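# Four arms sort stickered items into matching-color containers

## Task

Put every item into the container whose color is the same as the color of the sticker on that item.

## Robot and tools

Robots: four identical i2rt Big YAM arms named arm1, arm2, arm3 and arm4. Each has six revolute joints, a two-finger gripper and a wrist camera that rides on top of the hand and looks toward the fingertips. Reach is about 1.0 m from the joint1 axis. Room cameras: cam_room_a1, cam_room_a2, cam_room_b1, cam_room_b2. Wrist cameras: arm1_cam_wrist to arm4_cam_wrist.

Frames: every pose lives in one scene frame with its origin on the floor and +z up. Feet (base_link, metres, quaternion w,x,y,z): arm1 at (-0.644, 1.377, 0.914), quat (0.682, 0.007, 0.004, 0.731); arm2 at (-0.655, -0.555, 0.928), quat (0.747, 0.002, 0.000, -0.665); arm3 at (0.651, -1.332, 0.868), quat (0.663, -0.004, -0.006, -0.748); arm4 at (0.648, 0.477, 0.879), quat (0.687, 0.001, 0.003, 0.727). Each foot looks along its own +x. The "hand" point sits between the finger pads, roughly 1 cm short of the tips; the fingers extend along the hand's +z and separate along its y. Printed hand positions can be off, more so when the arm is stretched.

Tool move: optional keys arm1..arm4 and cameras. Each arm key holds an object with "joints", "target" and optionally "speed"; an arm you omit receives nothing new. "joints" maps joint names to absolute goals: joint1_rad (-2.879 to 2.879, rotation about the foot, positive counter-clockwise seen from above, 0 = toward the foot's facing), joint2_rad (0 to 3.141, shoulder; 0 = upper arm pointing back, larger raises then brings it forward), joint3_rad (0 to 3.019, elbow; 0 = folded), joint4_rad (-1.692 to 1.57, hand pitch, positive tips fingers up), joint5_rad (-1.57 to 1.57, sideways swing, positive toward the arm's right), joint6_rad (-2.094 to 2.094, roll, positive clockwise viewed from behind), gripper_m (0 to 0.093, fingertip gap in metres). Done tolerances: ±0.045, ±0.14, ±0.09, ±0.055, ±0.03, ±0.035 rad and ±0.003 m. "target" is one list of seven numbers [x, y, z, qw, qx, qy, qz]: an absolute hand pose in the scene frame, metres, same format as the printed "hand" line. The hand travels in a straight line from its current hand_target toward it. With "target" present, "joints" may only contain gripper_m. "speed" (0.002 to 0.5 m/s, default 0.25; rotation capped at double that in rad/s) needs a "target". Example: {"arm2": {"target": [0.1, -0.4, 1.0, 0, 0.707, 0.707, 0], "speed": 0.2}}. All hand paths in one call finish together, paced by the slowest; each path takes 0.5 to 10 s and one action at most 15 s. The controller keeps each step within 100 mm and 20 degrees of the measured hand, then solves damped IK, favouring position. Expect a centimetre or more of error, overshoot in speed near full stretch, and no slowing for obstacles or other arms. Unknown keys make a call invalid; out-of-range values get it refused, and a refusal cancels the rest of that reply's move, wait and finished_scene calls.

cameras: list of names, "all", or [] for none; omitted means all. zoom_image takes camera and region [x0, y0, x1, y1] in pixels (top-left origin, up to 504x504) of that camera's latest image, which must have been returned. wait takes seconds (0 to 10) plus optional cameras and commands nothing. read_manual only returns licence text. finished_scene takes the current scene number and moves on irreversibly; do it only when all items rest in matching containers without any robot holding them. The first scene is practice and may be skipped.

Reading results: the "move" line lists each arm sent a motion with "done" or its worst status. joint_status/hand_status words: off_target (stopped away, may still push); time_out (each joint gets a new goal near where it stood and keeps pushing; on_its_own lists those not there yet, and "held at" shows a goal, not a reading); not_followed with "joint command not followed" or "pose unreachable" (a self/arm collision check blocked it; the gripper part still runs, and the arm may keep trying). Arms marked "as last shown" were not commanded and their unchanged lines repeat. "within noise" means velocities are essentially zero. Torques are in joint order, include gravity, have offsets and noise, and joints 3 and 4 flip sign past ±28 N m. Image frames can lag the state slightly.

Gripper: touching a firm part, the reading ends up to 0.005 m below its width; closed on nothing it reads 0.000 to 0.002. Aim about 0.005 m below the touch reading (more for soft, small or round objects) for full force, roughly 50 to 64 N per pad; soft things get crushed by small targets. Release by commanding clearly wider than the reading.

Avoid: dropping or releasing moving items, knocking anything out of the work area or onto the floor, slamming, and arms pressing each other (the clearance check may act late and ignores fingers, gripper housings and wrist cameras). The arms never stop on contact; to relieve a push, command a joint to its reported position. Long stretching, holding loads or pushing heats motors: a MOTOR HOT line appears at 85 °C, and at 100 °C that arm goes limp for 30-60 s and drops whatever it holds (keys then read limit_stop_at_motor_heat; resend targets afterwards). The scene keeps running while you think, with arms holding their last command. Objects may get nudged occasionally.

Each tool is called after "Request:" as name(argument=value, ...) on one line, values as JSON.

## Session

Request:
move()

Scene clock: 0.00 s.
Joint torques (N m): no reading
Motor temperatures (°C): arm1=[20 23 27 23 21 21 21] | arm2=[23 24 26 22 22 20 23] | arm3=[24 23 23 23 24 23 23] | arm4=[22 22 23 22 24 21 24]
Heat: arm1: hottest joint3_rad 27 °C; arm2: hottest joint3_rad 26 °C; arm3: hottest joint1_rad 24 °C; arm4: hottest joint5_rad 24 °C.
Joint velocities: within noise
arm1.joint_positions: joint1_rad=+0.263 joint2_rad=+0.541 joint3_rad=+1.448 joint4_rad=-1.274 joint5_rad=+0.156 joint6_rad=+0.460 gripper_m=+0.09396
arm1.joint_status: not commanded
arm1.hand: x=-0.6722 y=+1.5689 z=+1.5123 quat_wxyz=(-0.269, +0.505, -0.648, -0.503) (m; scene frame)
arm1.hand_target: x=-0.6707 y=+1.5650 z=+1.5242 quat_wxyz=(-0.273, +0.499, -0.642, -0.514) (m; scene frame)
arm1.hand_status: not commanded
arm2.joint_positions: joint1_rad=+0.198 joint2_rad=+0.259 joint3_rad=+1.632 joint4_rad=-1.245 joint5_rad=-0.167 joint6_rad=+0.724 gripper_m=+0.09396
arm2.joint_status: not commanded
arm2.hand: x=-0.6328 y=-0.5393 z=+1.6268 quat_wxyz=(-0.736, -0.518, -0.413, +0.142) (m; scene frame)
arm2.hand_target: x=-0.6348 y=-0.5331 z=+1.6300 quat_wxyz=(-0.741, -0.512, -0.410, +0.144) (m; scene frame)
arm2.hand_status: not commanded
arm3.joint_positions: joint1_rad=-0.202 joint2_rad=+0.522 joint3_rad=+1.369 joint4_rad=-1.376 joint5_rad=-0.141 joint6_rad=+0.009 gripper_m=+0.09396
arm3.joint_status: not commanded
arm3.hand: x=+0.6122 y=-1.5130 z=+1.4112 quat_wxyz=(-0.346, -0.682, -0.528, +0.369) (m; scene frame)
arm3.hand_target: x=+0.6130 y=-1.5103 z=+1.4212 quat_wxyz=(-0.352, -0.676, -0.525, +0.378) (m; scene frame)
arm3.hand_status: not commanded
arm4.joint_positions: joint1_rad=+0.128 joint2_rad=+0.492 joint3_rad=+1.422 joint4_rad=-1.388 joint5_rad=-0.180 joint6_rad=-0.624 gripper_m=+0.09396
arm4.joint_status: not commanded
arm4.hand: x=+0.5903 y=+0.6373 z=+1.4468 quat_wxyz=(-0.401, +0.802, -0.272, -0.348) (m; scene frame)
arm4.hand_target: x=+0.5910 y=+0.6334 z=+1.4564 quat_wxyz=(-0.410, +0.797, -0.269, -0.353) (m; scene frame)
arm4.hand_status: not commanded
pictures: arm1_cam_wrist, arm2_cam_wrist, arm3_cam_wrist, arm4_cam_wrist, cam_room_a1, cam_room_a2, cam_room_b1, cam_room_b2
Images, in order (width x height): arm1_cam_wrist 672x504, arm2_cam_wrist 672x504, arm3_cam_wrist 672x504, arm4_cam_wrist 672x504, cam_room_a1 672x504, cam_room_a2 672x504, cam_room_b1 672x504, cam_room_b2 672x504.

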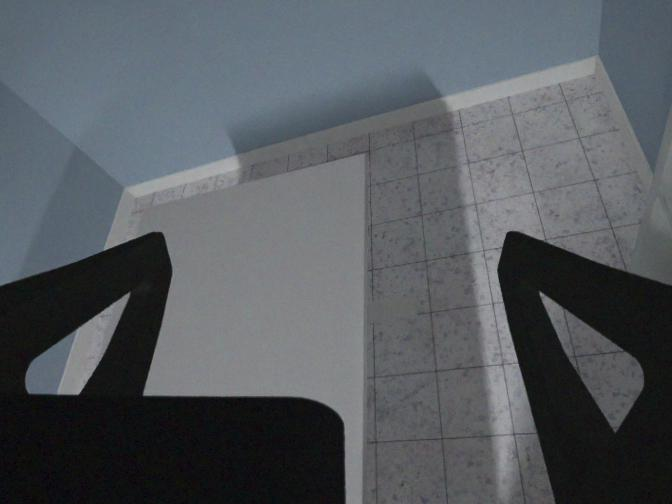

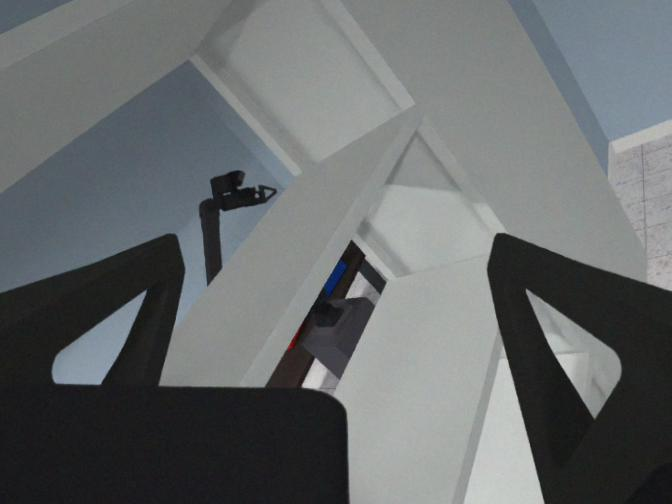

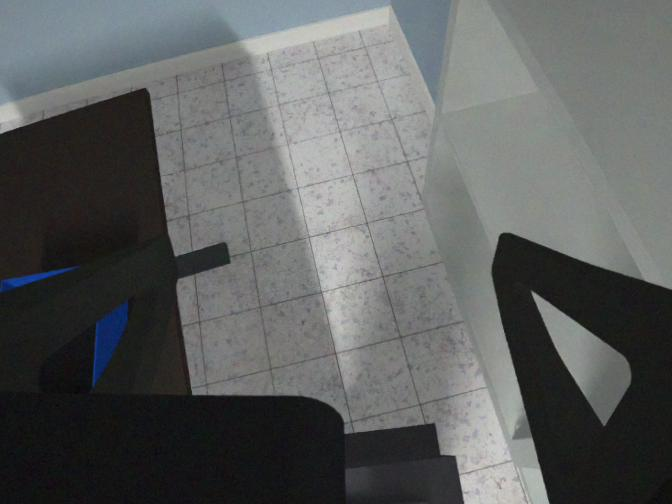

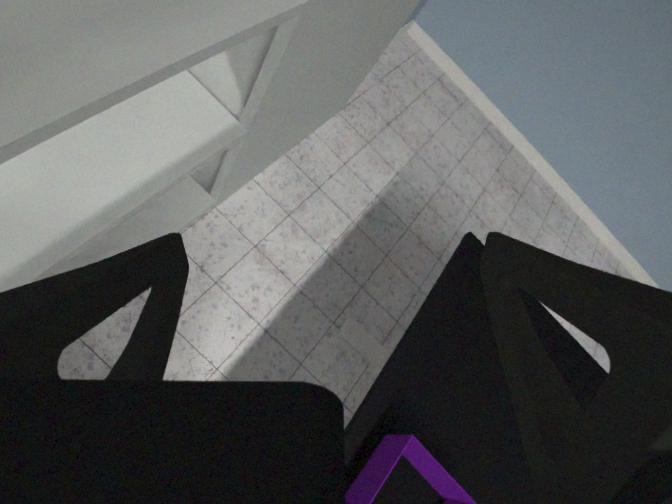

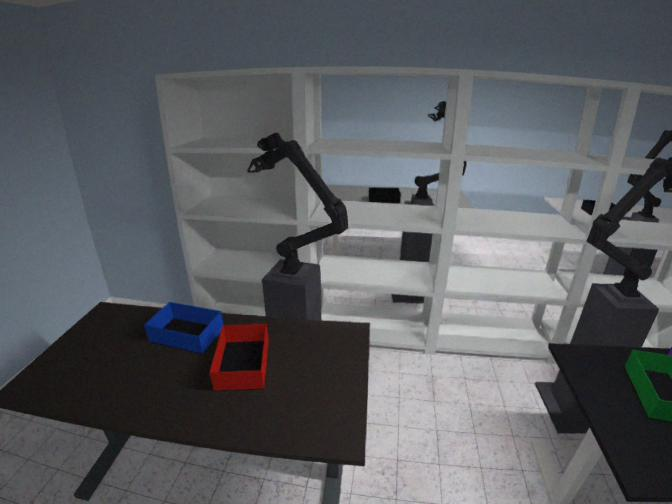

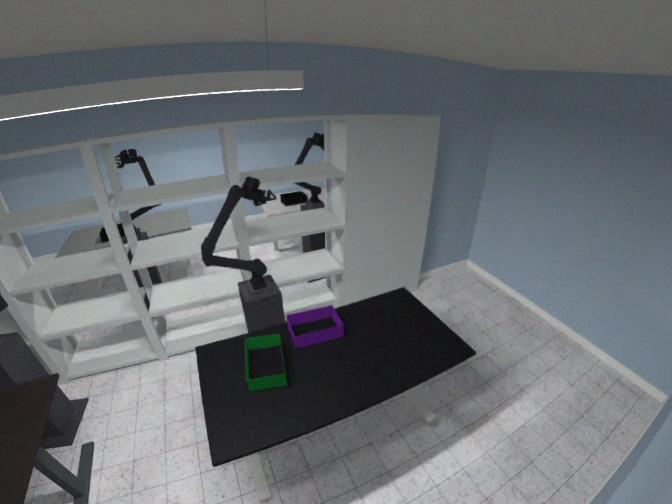

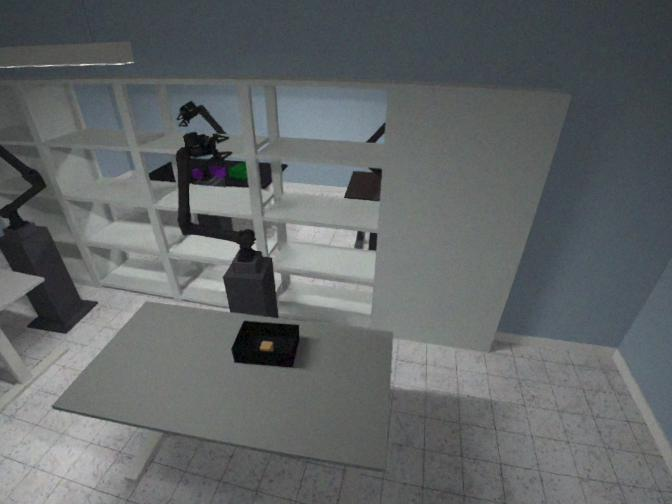

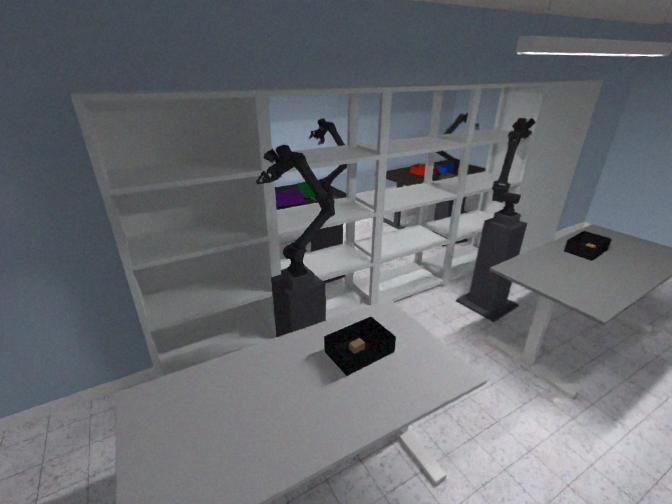

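Request:
zoom_image(camera="cam_room_b1", region=[225, 315, 305, 375])

Request:
zoom_image(camera="cam_room_b2", region=[320, 310, 400, 370])

Request:
zoom_image(camera="cam_room_b2", region=[560, 225, 620, 270])

Scaled by 6.300.

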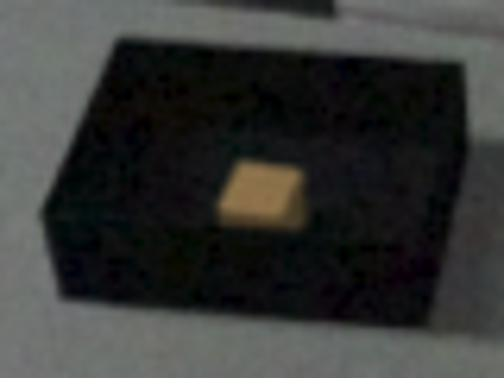

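Scaled by 6.300.

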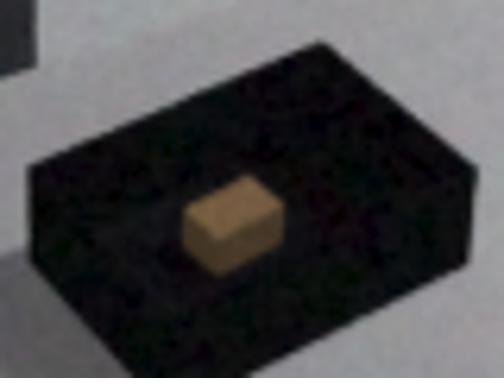

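Scaled by 8.400.

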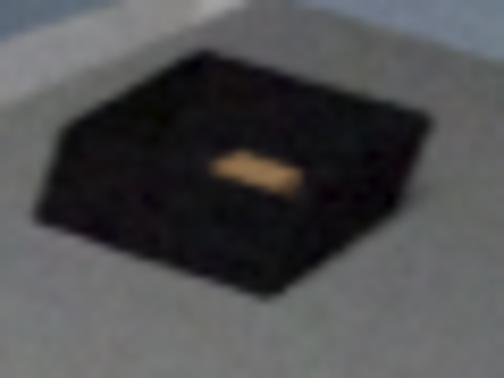

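Request:
move(arm1={"joints":{"joint1_rad":1.75,"joint2_rad":1.512,"joint3_rad":1.644,"joint4_rad":-0.98,"joint5_rad":0,"joint6_rad":0}}, arm2={"joints":{"joint1_rad":-1.35,"joint2_rad":1.512,"joint3_rad":1.644,"joint4_rad":-0.98,"joint5_rad":0,"joint6_rad":0}}, arm3={"joints":{"joint1_rad":1.50,"joint2_rad":1.45,"joint3_rad":1.644,"joint4_rad":-0.98,"joint5_rad":0,"joint6_rad":0}}, arm4={"joints":{"joint1_rad":-1.55,"joint2_rad":1.512,"joint3_rad":1.644,"joint4_rad":-0.98,"joint5_rad":0,"joint6_rad":0}}, cameras=["arm1_cam_wrist","arm2_cam_wrist","arm3_cam_wrist","arm4_cam_wrist"])

Scene clock: 13.83 s.
Joint torques (N m): arm1=[-2.84 -11.46 14.82 1.65 0.1 -0.02] | arm2=[1.14 -16.62 13.07 2.11 -0.03 -0.07] | arm3=[1.26 -14.39 11.67 1.62 0.11 -0.11] | arm4=[1.32 -16.44 11.67 1.31 0.04 0.17]
Motor temperatures (°C): arm1=[20 23 28 23 21 21 21] | arm2=[23 24 27 22 22 20 23] | arm3=[24 23 25 23 24 23 23] | arm4=[22 22 25 22 24 21 24]
Heat: arm1: hottest joint3_rad 28 °C; arm2: hottest joint3_rad 27 °C; arm3: hottest joint3_rad 25 °C; arm4: hottest joint3_rad 25 °C.
move: arm1 done; arm2 done; arm3 done; arm4 done
Joint velocities: within noise
arm1.joint_positions: joint1_rad=+1.760 joint2_rad=+1.519 joint3_rad=+1.607 joint4_rad=-0.986 joint5_rad=-0.002 joint6_rad=+0.007 gripper_m=+0.09398
arm1.joint_status: all done
arm1.hand: x=-1.2222 y=+1.2224 z=+1.2762 quat_wxyz=(+0.042, +0.934, +0.119, -0.334) (m; scene frame)
arm1.hand_target: x=-1.2279 y=+1.2273 z=+1.3013 quat_wxyz=(+0.042, +0.925, +0.116, -0.358) (m; scene frame)
arm1.hand_status: not commanded
arm2.joint_positions: joint1_rad=-1.356 joint2_rad=+1.516 joint3_rad=+1.629 joint4_rad=-0.982 joint5_rad=+0.000 joint6_rad=+0.014 gripper_m=+0.09398
arm2.joint_status: all done
arm2.hand: x=-1.2299 y=-0.7536 z=+1.2941 quat_wxyz=(-0.058, -0.928, -0.149, +0.338) (m; scene frame)
arm2.hand_target: x=-1.2303 y=-0.7576 z=+1.3046 quat_wxyz=(-0.058, -0.923, -0.158, +0.347) (m; scene frame)
arm2.hand_status: not commanded
arm3.joint_positions: joint1_rad=+1.498 joint2_rad=+1.444 joint3_rad=+1.622 joint4_rad=-0.985 joint5_rad=-0.002 joint6_rad=+0.005 gripper_m=+0.09398
arm3.joint_status: all done
arm3.hand: x=+1.2270 y=-1.4394 z=+1.2745 quat_wxyz=(-0.372, -0.089, -0.923, +0.040) (m; scene frame)
arm3.hand_target: x=+1.2318 y=-1.4392 z=+1.2837 quat_wxyz=(-0.382, -0.086, -0.919, +0.043) (m; scene frame)
arm3.hand_status: not commanded
arm4.joint_positions: joint1_rad=-1.557 joint2_rad=+1.515 joint3_rad=+1.611 joint4_rad=-0.985 joint5_rad=+0.002 joint6_rad=-0.012 gripper_m=+0.09398
arm4.joint_status: all done
arm4.hand: x=+1.2518 y=+0.5202 z=+1.2339 quat_wxyz=(-0.332, +0.039, -0.943, -0.007) (m; scene frame)
arm4.hand_target: x=+1.2567 y=+0.5250 z=+1.2544 quat_wxyz=(-0.351, +0.037, -0.936, -0.012) (m; scene frame)
arm4.hand_status: not commanded
pictures: arm1_cam_wrist, arm2_cam_wrist, arm3_cam_wrist, arm4_cam_wrist
Images, in order (width x height): arm1_cam_wrist 672x504, arm2_cam_wrist 672x504, arm3_cam_wrist 672x504, arm4_cam_wrist 672x504.

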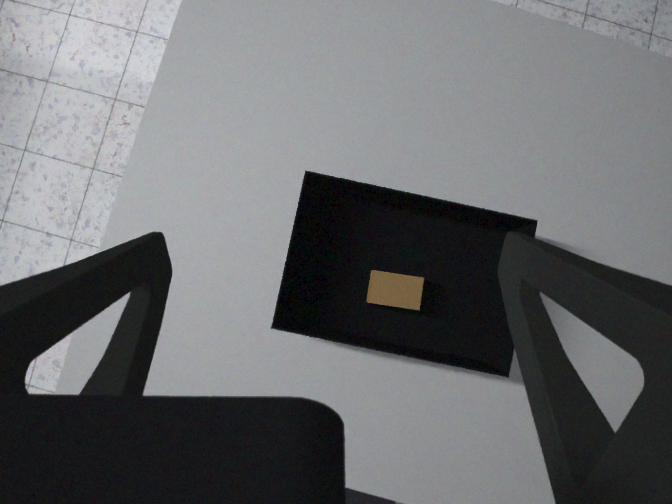

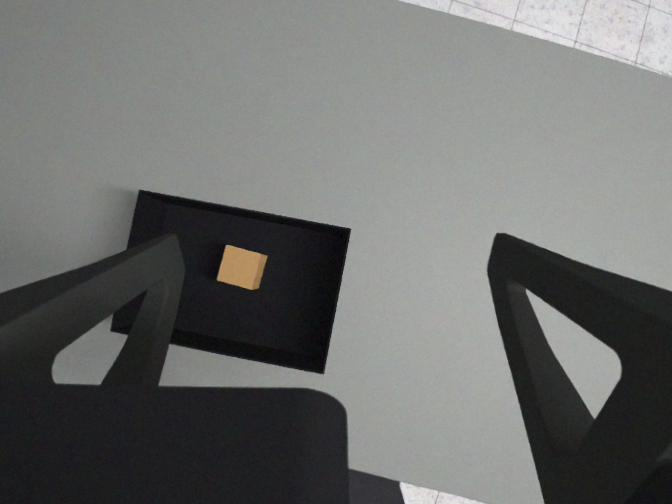

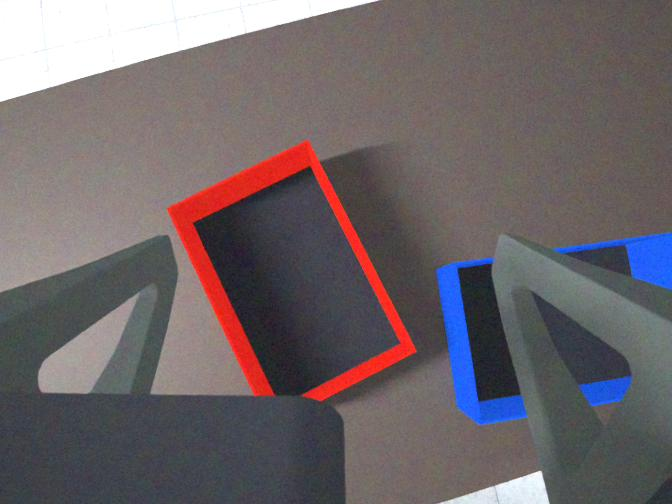

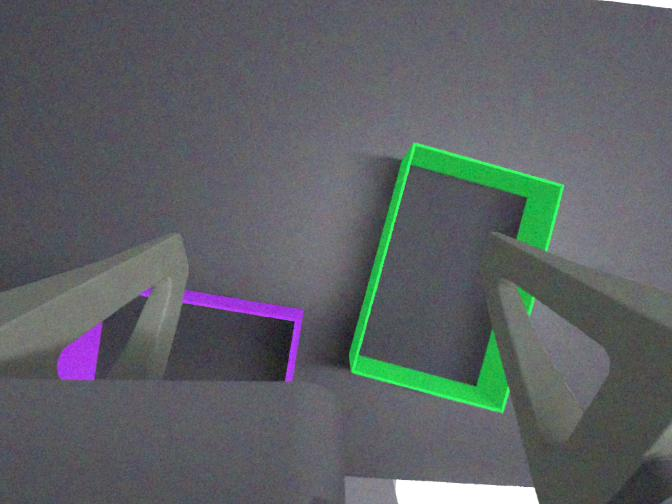

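Request:
move(arm1={"target":[-1.2436,1.302,0.827,-0.0009,-0.9984,-0.0541,0.0174],"speed":0.4}, arm2={"target":[-1.210,-0.888,0.822,-0.001,-0.9981,-0.0584,0.0174],"speed":0.4}, arm3={"joints":{"joint1_rad":-1.96,"joint2_rad":0.754,"joint3_rad":0.975,"joint4_rad":-1.166}}, arm4={"joints":{"joint1_rad":0.88,"joint2_rad":0.754,"joint3_rad":0.975,"joint4_rad":-1.166}}, cameras=["arm1_cam_wrist","arm2_cam_wrist"])

Scene clock: 42.63 s.
Joint torques (N m): arm1=[-2.73 -19.14 11.6 0.03 0.1 0.08] | arm2=[0.79 -23.47 12.08 0.18 -0.07 0.2] | arm3=[0.62 -2.78 9.42 0.94 -0.02 -0.11] | arm4=[1.08 -2.96 9.24 0.54 0.14 0.13]
Motor temperatures (°C): arm1=[20 24 33 23 21 21 21] | arm2=[23 25 32 22 22 20 23] | arm3=[24 24 28 23 24 23 23] | arm4=[22 23 33 22 24 21 24]
Heat: arm1: hottest joint3_rad 33 °C; arm2: hottest joint3_rad 32 °C; arm3: hottest joint3_rad 28 °C; arm4: hottest joint3_rad 33 °C.
move: arm1 off_target; arm2 off_target; arm3 done; arm4 done
Joint velocities: within noise
arm1.joint_positions: joint1_rad=+1.633 joint2_rad=+2.233 joint3_rad=+1.479 joint4_rad=-0.854 joint5_rad=-0.005 joint6_rad=+0.009 gripper_m=+0.09398
arm1.joint_status: not commanded
arm1.hand: x=-1.2180 y=+1.3015 z=+0.8029 quat_wxyz=(+0.000, +0.998, +0.061, +0.011) (m; scene frame)
arm1.hand_target: x=-1.2425 y=+1.3021 z=+0.8276 quat_wxyz=(+0.001, +0.998, +0.054, -0.018) (m; scene frame)
arm1.hand_status: off_target (0.035 m and 3.4 deg from the pose sent, 0.457 m and 38.3 deg at the start)
arm2.joint_positions: joint1_rad=-1.144 joint2_rad=+2.305 joint3_rad=+1.647 joint4_rad=-0.902 joint5_rad=+0.015 joint6_rad=+0.413 gripper_m=+0.09398
arm2.joint_status: not commanded
arm2.hand: x=-1.1964 y=-0.8785 z=+0.8127 quat_wxyz=(+0.006, -0.998, -0.065, +0.007) (m; scene frame)
arm2.hand_target: x=-1.2096 y=-0.8877 z=+0.8224 quat_wxyz=(-0.001, -0.998, -0.058, +0.018) (m; scene frame)
arm2.hand_status: off_target (0.019 m and 1.6 deg from the pose sent, 0.491 m and 39.7 deg at the start)
arm3.joint_positions: joint1_rad=-1.951 joint2_rad=+0.754 joint3_rad=+0.978 joint4_rad=-1.160 joint5_rad=+0.001 joint6_rad=+0.005 gripper_m=+0.09402
arm3.joint_status: all done
arm3.hand: x=+0.3785 y=-1.1776 z=+1.1915 quat_wxyz=(+0.071, -0.920, +0.240, +0.301) (m; scene frame)
arm3.hand_target: x=+0.3811 y=-1.1759 z=+1.1889 quat_wxyz=(+0.072, -0.921, +0.242, +0.296) (m; scene frame)
arm3.hand_status: not commanded
arm4.joint_positions: joint1_rad=+0.878 joint2_rad=+0.754 joint3_rad=+0.975 joint4_rad=-1.155 joint5_rad=-0.002 joint6_rad=-0.012 gripper_m=+0.09401
arm4.joint_status: all done
arm4.hand: x=+0.3992 y=+0.6634 z=+1.2048 quat_wxyz=(-0.097, +0.903, -0.292, -0.299) (m; scene frame)
arm4.hand_target: x=+0.4008 y=+0.6619 z=+1.2035 quat_wxyz=(-0.094, +0.903, -0.297, -0.294) (m; scene frame)
arm4.hand_status: not commanded
pictures: arm1_cam_wrist, arm2_cam_wrist
Images, in order (width x height): arm1_cam_wrist 672x504, arm2_cam_wrist 672x504.

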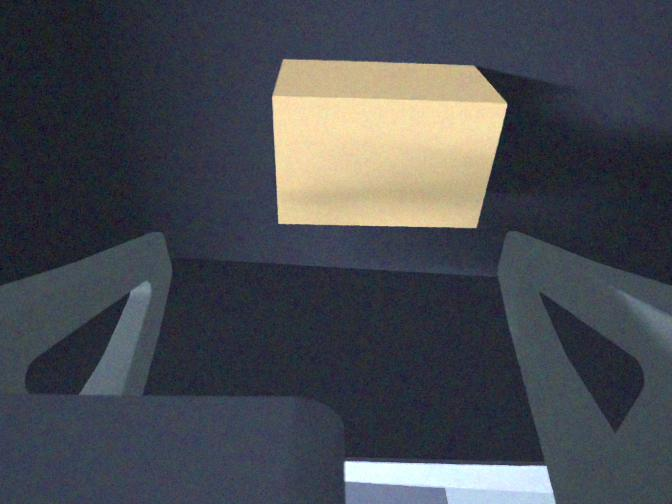

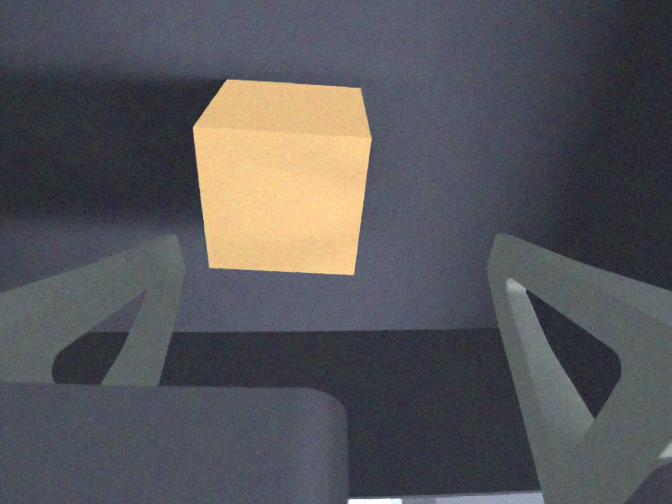

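Request:
move(arm1={"target":[-1.2445,1.3195,0.754,-0.0009,-0.9989,-0.046,0.022],"speed":0.15}, arm2={"target":[-1.203,-0.902,0.748,-0.0007,-0.9992,-0.0393,0.0174],"speed":0.15}, cameras=["arm1_cam_wrist","arm2_cam_wrist"])

Scene clock: 57.30 s.
Joint torques (N m): arm1=[-2.84 -17.26 10.3 0.85 0.08 -0.01] | arm2=[1.2 -22.42 11.43 1.21 0.02 0.22] | arm3=[0.62 -2.84 9.39 0.92 0 -0.09] | arm4=[1.03 -2.73 9.1 0.57 0.14 0.16]
Motor temperatures (°C): arm1=[20 25 34 23 21 21 21] | arm2=[23 25 32 22 22 20 23] | arm3=[24 24 28 23 24 23 23] | arm4=[22 23 31 22 24 21 24]
Heat: arm1: hottest joint3_rad 34 °C; arm2: hottest joint3_rad 32 °C; arm3: hottest joint3_rad 28 °C; arm4: hottest joint3_rad 31 °C.
move: arm1 off_target; arm2 off_target
Joint velocities: within noise
arm1.joint_positions: joint1_rad=+1.605 joint2_rad=+2.338 joint3_rad=+1.479 joint4_rad=-0.732 joint5_rad=-0.005 joint6_rad=+0.009 gripper_m=+0.09398
arm1.joint_status: not commanded
arm1.hand: x=-1.2216 y=+1.3178 z=+0.7441 quat_wxyz=(+0.000, +0.999, +0.047, +0.002) (m; scene frame)
arm1.hand_target: x=-1.2438 y=+1.3197 z=+0.7547 quat_wxyz=(+0.001, +0.999, +0.046, -0.022) (m; scene frame)
arm1.hand_status: off_target (0.025 m and 2.8 deg from the pose sent, 0.058 m and 4.2 deg at the start)
arm2.joint_positions: joint1_rad=-1.124 joint2_rad=+2.420 joint3_rad=+1.668 joint4_rad=-0.819 joint5_rad=+0.015 joint6_rad=+0.476 gripper_m=+0.09398
arm2.joint_status: not commanded
arm2.hand: x=-1.1891 y=-0.8889 z=+0.7492 quat_wxyz=(+0.008, -0.999, -0.044, +0.003) (m; scene frame)
arm2.hand_target: x=-1.2024 y=-0.9015 z=+0.7484 quat_wxyz=(-0.001, -0.999, -0.039, +0.017) (m; scene frame)
arm2.hand_status: off_target (0.019 m and 2.0 deg from the pose sent, 0.069 m and 3.3 deg at the start)
arm3, arm4: as last shown
pictures: arm1_cam_wrist, arm2_cam_wrist
Images, in order (width x height): arm1_cam_wrist 672x504, arm2_cam_wrist 672x504.

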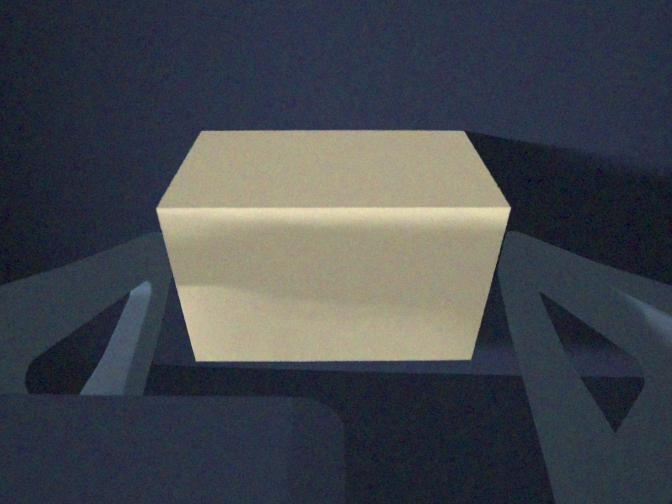

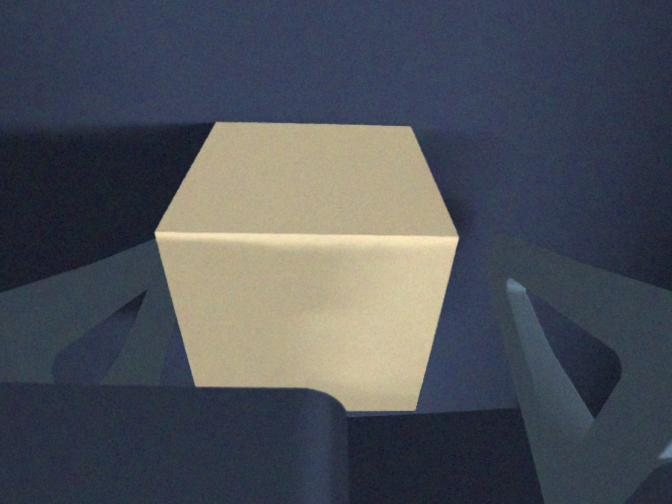

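Request:
move(arm1={"joints":{"gripper_m":0.060}}, arm2={"joints":{"gripper_m":0.046}}, cameras=["arm1_cam_wrist","arm2_cam_wrist"])

Request:
move(arm1={"target":[-1.215,1.319,1.0,-0.0009,-0.9989,-0.046,0.022],"speed":0.3}, arm2={"target":[-1.175,-0.885,1.0,-0.0007,-0.9992,-0.0393,0.0174],"speed":0.3}, cameras=["arm1_cam_wrist","arm2_cam_wrist","cam_room_a1","cam_room_a2","cam_room_b1","cam_room_b2"])

Scene clock: 65.73 s.
Joint torques (N m): arm1=[-2.08 -17.61 10.18 0.83 0.1 -0.04] | arm2=[1.14 -22.65 11.32 1.18 0.03 0.2] | arm3=[0.73 -2.78 9.42 0.94 0 -0.1] | arm4=[1.2 -2.73 9.16 0.46 0.15 0.15]
Motor temperatures (°C): arm1=[20 25 34 23 21 21 21] | arm2=[23 26 32 22 22 20 23] | arm3=[24 24 28 23 24 23 23] | arm4=[22 22 31 22 24 21 24]
Heat: arm1: hottest joint3_rad 34 °C; arm2: hottest joint3_rad 32 °C; arm3: hottest joint3_rad 28 °C; arm4: hottest joint3_rad 31 °C.
move: arm1 off_target; arm2 off_target
Joint velocities: within noise
arm1.joint_positions: joint1_rad=+1.605 joint2_rad=+2.338 joint3_rad=+1.479 joint4_rad=-0.732 joint5_rad=-0.005 joint6_rad=+0.009 gripper_m=+0.06866
arm1.joint_status: gripper_m off_target (ended at +0.06868, target +0.06000)
arm1.hand: x=-1.2217 y=+1.3178 z=+0.7441 quat_wxyz=(+0.000, +0.999, +0.047, +0.002) (m; scene frame)
arm1.hand_target: x=-1.2438 y=+1.3197 z=+0.7547 quat_wxyz=(+0.001, +0.999, +0.046, -0.022) (m; scene frame)
arm1.hand_status: not commanded
arm2.joint_positions: joint1_rad=-1.124 joint2_rad=+2.420 joint3_rad=+1.669 joint4_rad=-0.819 joint5_rad=+0.014 joint6_rad=+0.476 gripper_m=+0.05297
arm2.joint_status: gripper_m off_target (ended at +0.05300, target +0.04600)
arm2.hand: x=-1.1892 y=-0.8894 z=+0.7494 quat_wxyz=(+0.007, -0.999, -0.044, +0.003) (m; scene frame)
arm2.hand_target: x=-1.2022 y=-0.9017 z=+0.7484 quat_wxyz=(-0.001, -0.999, -0.039, +0.017) (m; scene frame)
arm2.hand_status: not commanded
arm3, arm4: as last shown
pictures: arm1_cam_wrist, arm2_cam_wrist
Images, in order (width x height): arm1_cam_wrist 672x504, arm2_cam_wrist 672x504.

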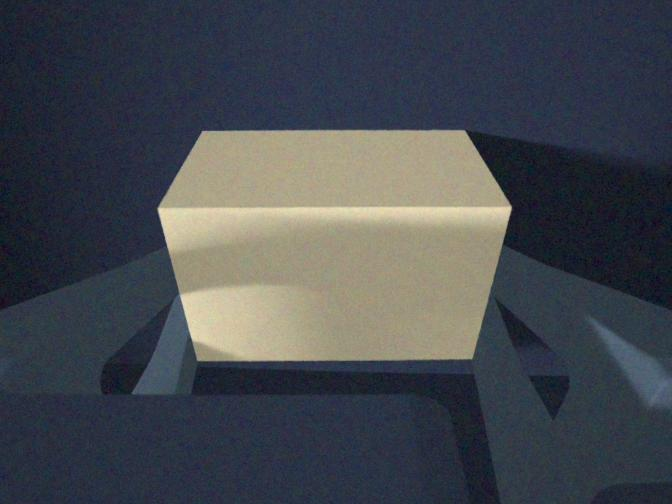

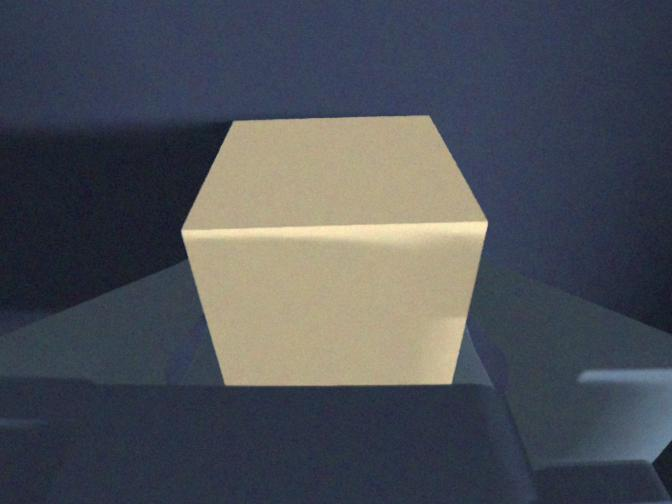

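Scene clock: 67.27 s.
Joint torques (N m): arm1=[-2.14 -16.85 14.17 0.12 0.09 0.03] | arm2=[1.14 -22.01 12.88 0.2 0.06 0.21] | arm3=[0.62 -2.78 9.4 0.95 0 -0.11] | arm4=[0.67 -2.84 9.16 0.62 0.16 0.14]
Motor temperatures (°C): arm1=[20 25 34 23 21 21 21] | arm2=[23 26 32 22 22 20 23] | arm3=[24 24 28 23 24 23 23] | arm4=[22 22 31 22 24 21 24]
Heat: arm1: hottest joint3_rad 34 °C; arm2: hottest joint3_rad 32 °C; arm3: hottest joint3_rad 28 °C; arm4: hottest joint3_rad 31 °C.
move: arm1 off_target; arm2 off_target
Joint velocities: within noise
arm1.joint_positions: joint1_rad=+1.605 joint2_rad=+1.924 joint3_rad=+1.481 joint4_rad=-1.153 joint5_rad=-0.005 joint6_rad=+0.009 gripper_m=+0.06866
arm1.joint_status: not commanded
arm1.hand: x=-1.1954 y=+1.3196 z=+0.9753 quat_wxyz=(+0.000, +0.999, +0.047, +0.005) (m; scene frame)
arm1.hand_target: x=-1.2138 y=+1.3192 z=+1.0004 quat_wxyz=(+0.001, +0.999, +0.046, -0.022) (m; scene frame)
arm1.hand_status: off_target (0.032 m and 3.1 deg from the pose sent, 0.256 m and 2.8 deg at the start)
arm2.joint_positions: joint1_rad=-1.124 joint2_rad=+2.013 joint3_rad=+1.647 joint4_rad=-1.194 joint5_rad=+0.014 joint6_rad=+0.476 gripper_m=+0.05297
arm2.joint_status: not commanded
arm2.hand: x=-1.1676 y=-0.8762 z=+0.9874 quat_wxyz=(+0.005, -0.999, -0.044, +0.007) (m; scene frame)
arm2.hand_target: x=-1.1746 y=-0.8849 z=+1.0002 quat_wxyz=(-0.001, -0.999, -0.040, +0.018) (m; scene frame)
arm2.hand_status: off_target (0.017 m and 1.4 deg from the pose sent, 0.251 m and 1.9 deg at the start)
arm3, arm4: as last shown
pictures: arm1_cam_wrist, arm2_cam_wrist, cam_room_a1, cam_room_a2, cam_room_b1, cam_room_b2
Images, in order (width x height): arm1_cam_wrist 672x504, arm2_cam_wrist 672x504, cam_room_a1 672x504, cam_room_a2 672x504, cam_room_b1 672x504, cam_room_b2 672x504.

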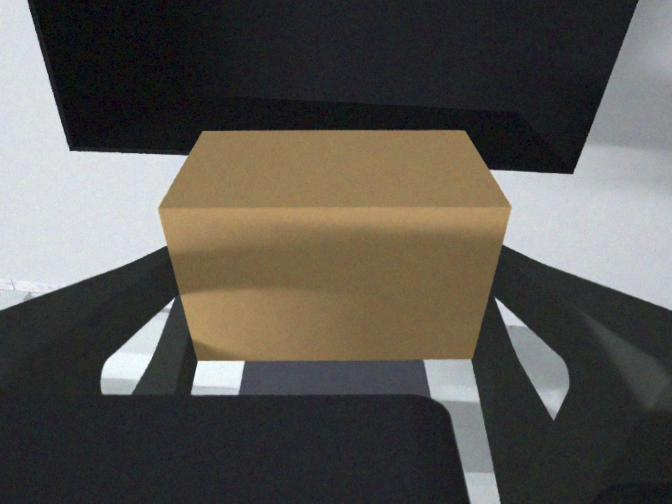

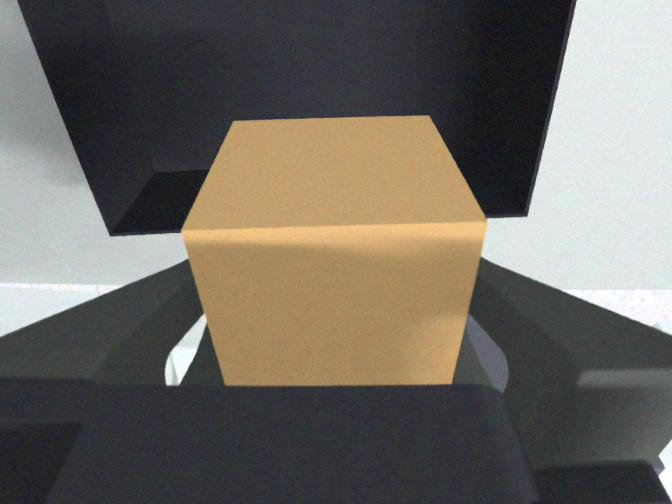

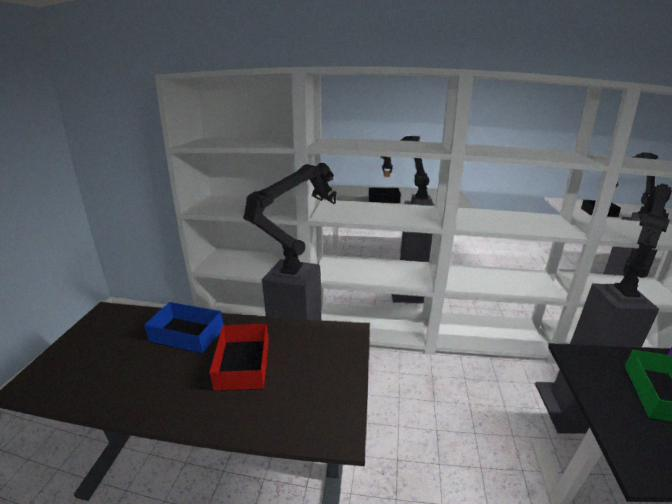

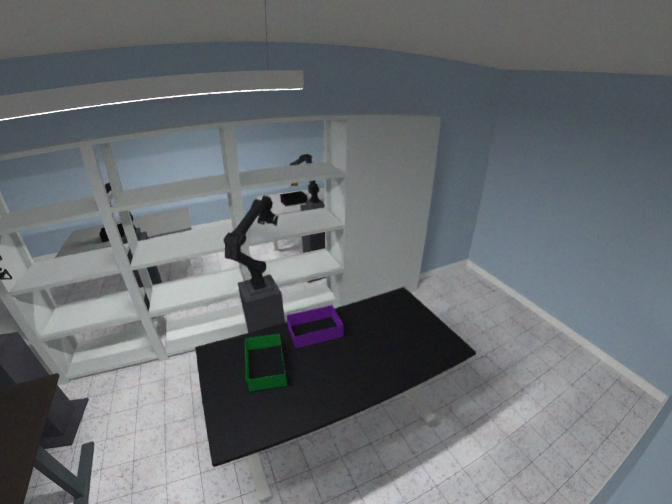

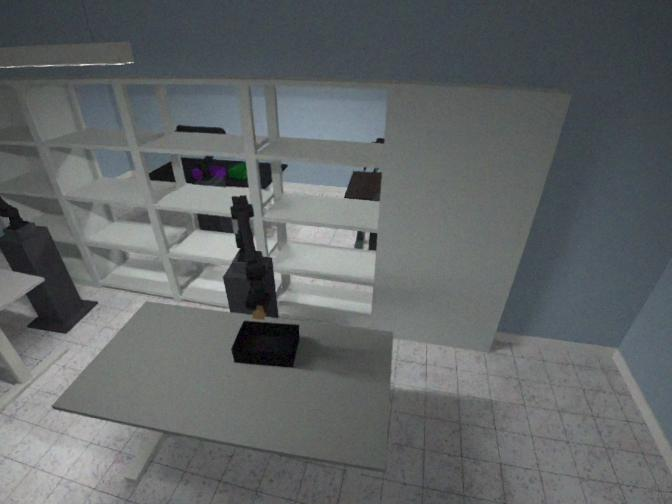

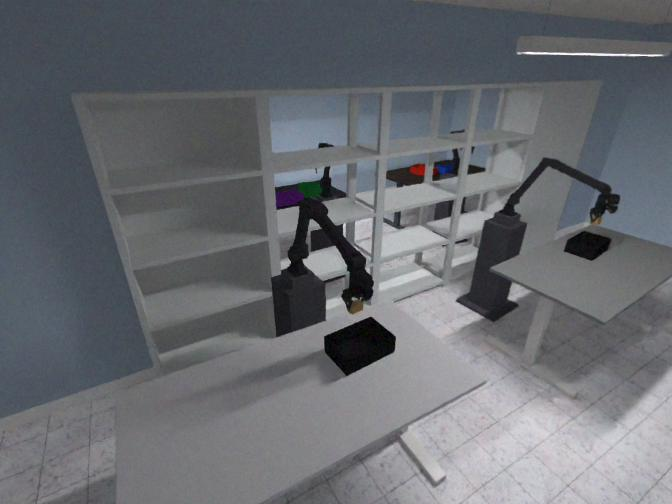

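Request:
zoom_image(camera="cam_room_a1", region=[370, 140, 430, 190])

Request:
zoom_image(camera="cam_room_a1", region=[590, 140, 672, 210])

Request:
zoom_image(camera="cam_room_a2", region=[270, 150, 330, 210])

Request:
zoom_image(camera="cam_room_b1", region=[220, 280, 300, 340])

Request:
zoom_image(camera="cam_room_b2", region=[320, 270, 400, 340])

Request:
zoom_image(camera="cam_room_b2", region=[570, 190, 630, 240])

Scaled by 8.400.

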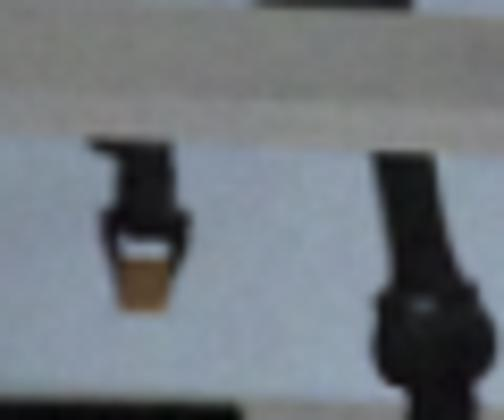

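Scaled by 6.146.

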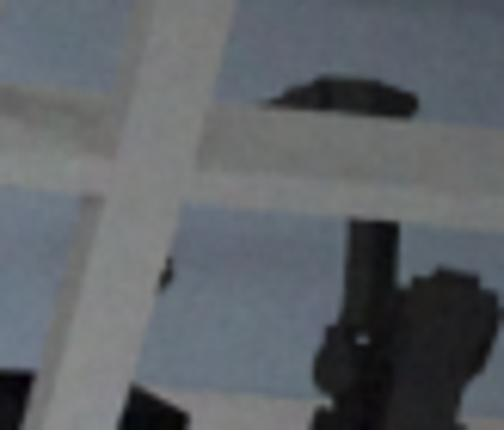

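Scaled by 8.400.

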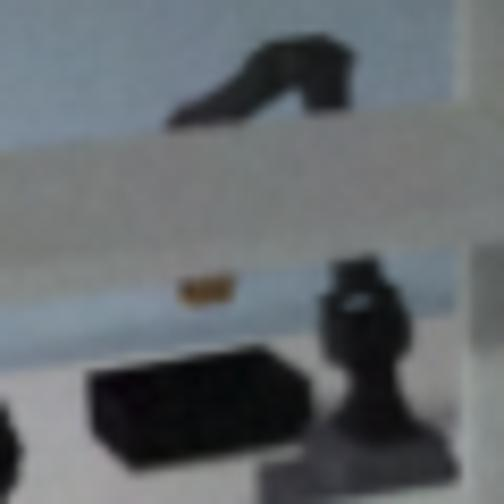

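Scaled by 6.300.

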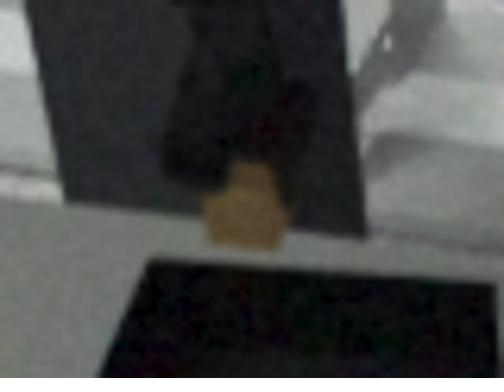

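Scaled by 6.300.

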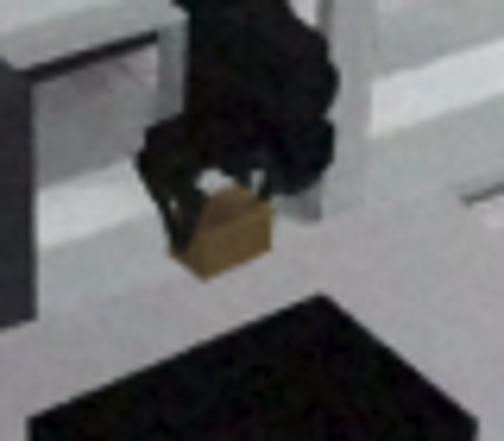

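Scaled by 8.400.

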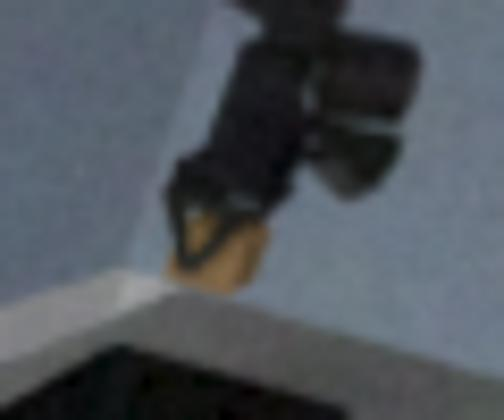

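Request:
move(arm1={"joints":{"joint1_rad":1.5,"joint2_rad":1.4,"joint3_rad":1.4,"joint4_rad":0.3}}, arm2={"joints":{"joint1_rad":-1.4,"joint2_rad":1.4,"joint3_rad":1.4,"joint4_rad":0.3}}, cameras=["cam_room_b1","cam_room_b2","arm1_cam_wrist","arm2_cam_wrist"])

Request:
zoom_image(camera="cam_room_b1", region=[180, 200, 340, 350])

Request:
zoom_image(camera="cam_room_b2", region=[270, 150, 430, 330])

Request:
zoom_image(camera="cam_room_b2", region=[500, 90, 670, 240])

Scene clock: 84.27 s.
Joint torques (N m): arm1=[-0.56 -9.41 14.43 2.58 -0.01 0.03] | arm2=[0.03 -12.57 12.05 3.4 -0.09 0.14] | arm3=[0.62 -2.67 9.4 0.92 0 -0.11] | arm4=[1.26 -2.73 9.28 0.58 0.13 0.15]
Motor temperatures (°C): arm1=[20 26 34 23 21 21 22] | arm2=[23 27 32 22 22 20 24] | arm3=[24 23 28 23 24 23 23] | arm4=[22 22 31 22 24 21 24]
Heat: arm1: hottest joint3_rad 34 °C; arm2: hottest joint3_rad 32 °C; arm3: hottest joint3_rad 28 °C; arm4: hottest joint3_rad 31 °C.
move: arm1 done; arm2 done
Joint velocities: within noise
arm1.joint_positions: joint1_rad=+1.491 joint2_rad=+1.395 joint3_rad=+1.374 joint4_rad=+0.278 joint5_rad=-0.003 joint6_rad=+0.009 gripper_m=+0.06866
arm1.joint_status: all done
arm1.hand: x=-1.2773 y=+1.3828 z=+1.4934 quat_wxyz=(-0.001, +0.605, -0.004, -0.797) (m; scene frame)
arm1.hand_target: x=-1.2761 y=+1.3770 z=+1.5116 quat_wxyz=(+0.003, +0.587, -0.001, -0.809) (m; scene frame)
arm1.hand_status: not commanded
arm2.joint_positions: joint1_rad=-1.393 joint2_rad=+1.381 joint3_rad=+1.401 joint4_rad=+0.275 joint5_rad=+0.016 joint6_rad=+0.479 gripper_m=+0.05296
arm2.joint_status: all done
arm2.hand: x=-1.2644 y=-0.7385 z=+1.5204 quat_wxyz=(-0.298, -0.594, +0.060, +0.745) (m; scene frame)
arm2.hand_target: x=-1.2721 y=-0.7362 z=+1.5143 quat_wxyz=(-0.300, -0.591, +0.065, +0.746) (m; scene frame)
arm2.hand_status: not commanded
arm3, arm4: as last shown
pictures: arm1_cam_wrist, arm2_cam_wrist, cam_room_b1, cam_room_b2
Images, in order (width x height): arm1_cam_wrist 672x504, arm2_cam_wrist 672x504, cam_room_b1 672x504, cam_room_b2 672x504.

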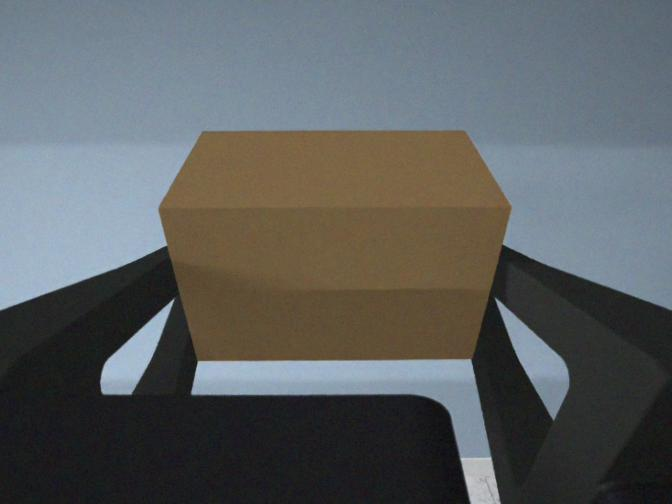

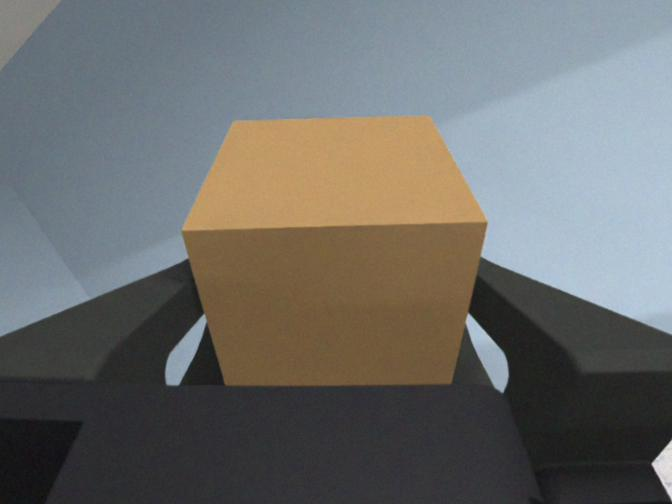

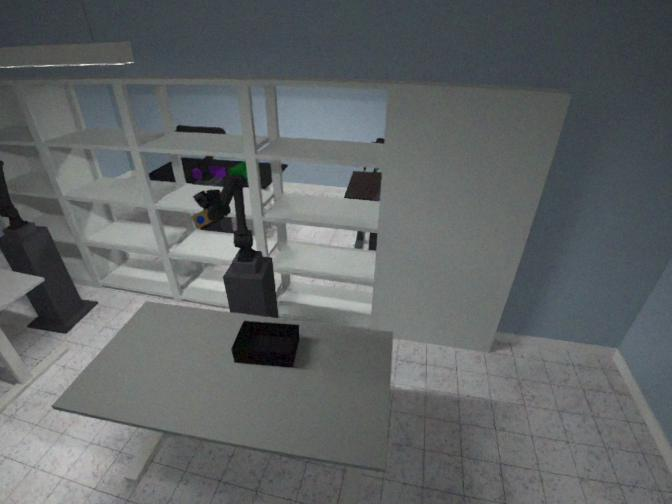

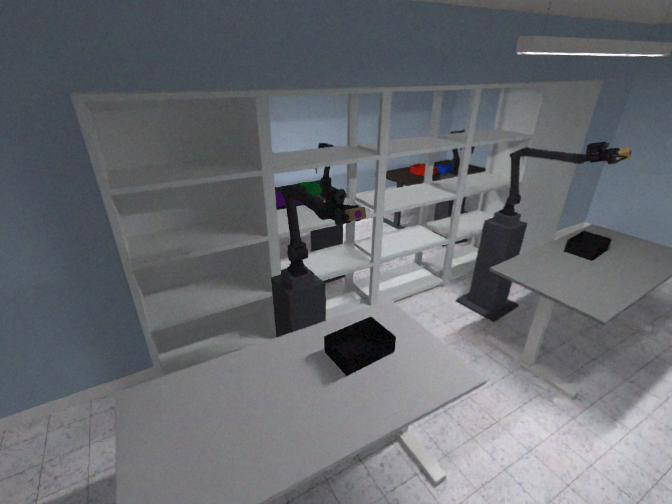

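Scaled by 3.150.

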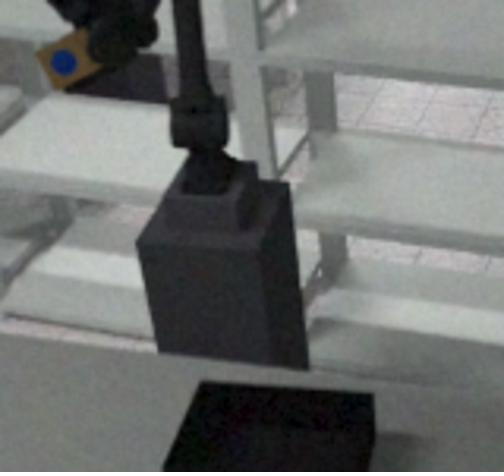

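Scaled by 2.800.

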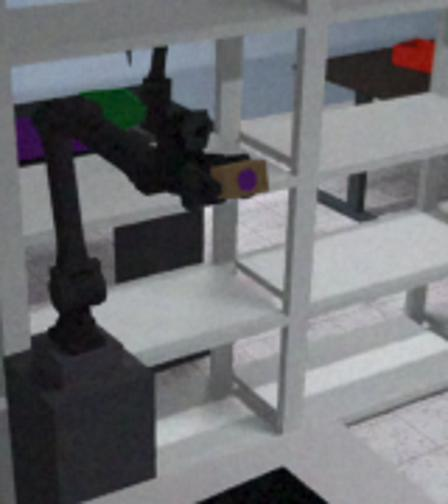

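Scaled by 2.965.

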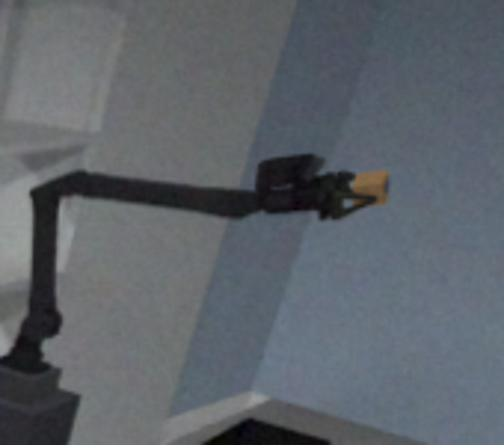

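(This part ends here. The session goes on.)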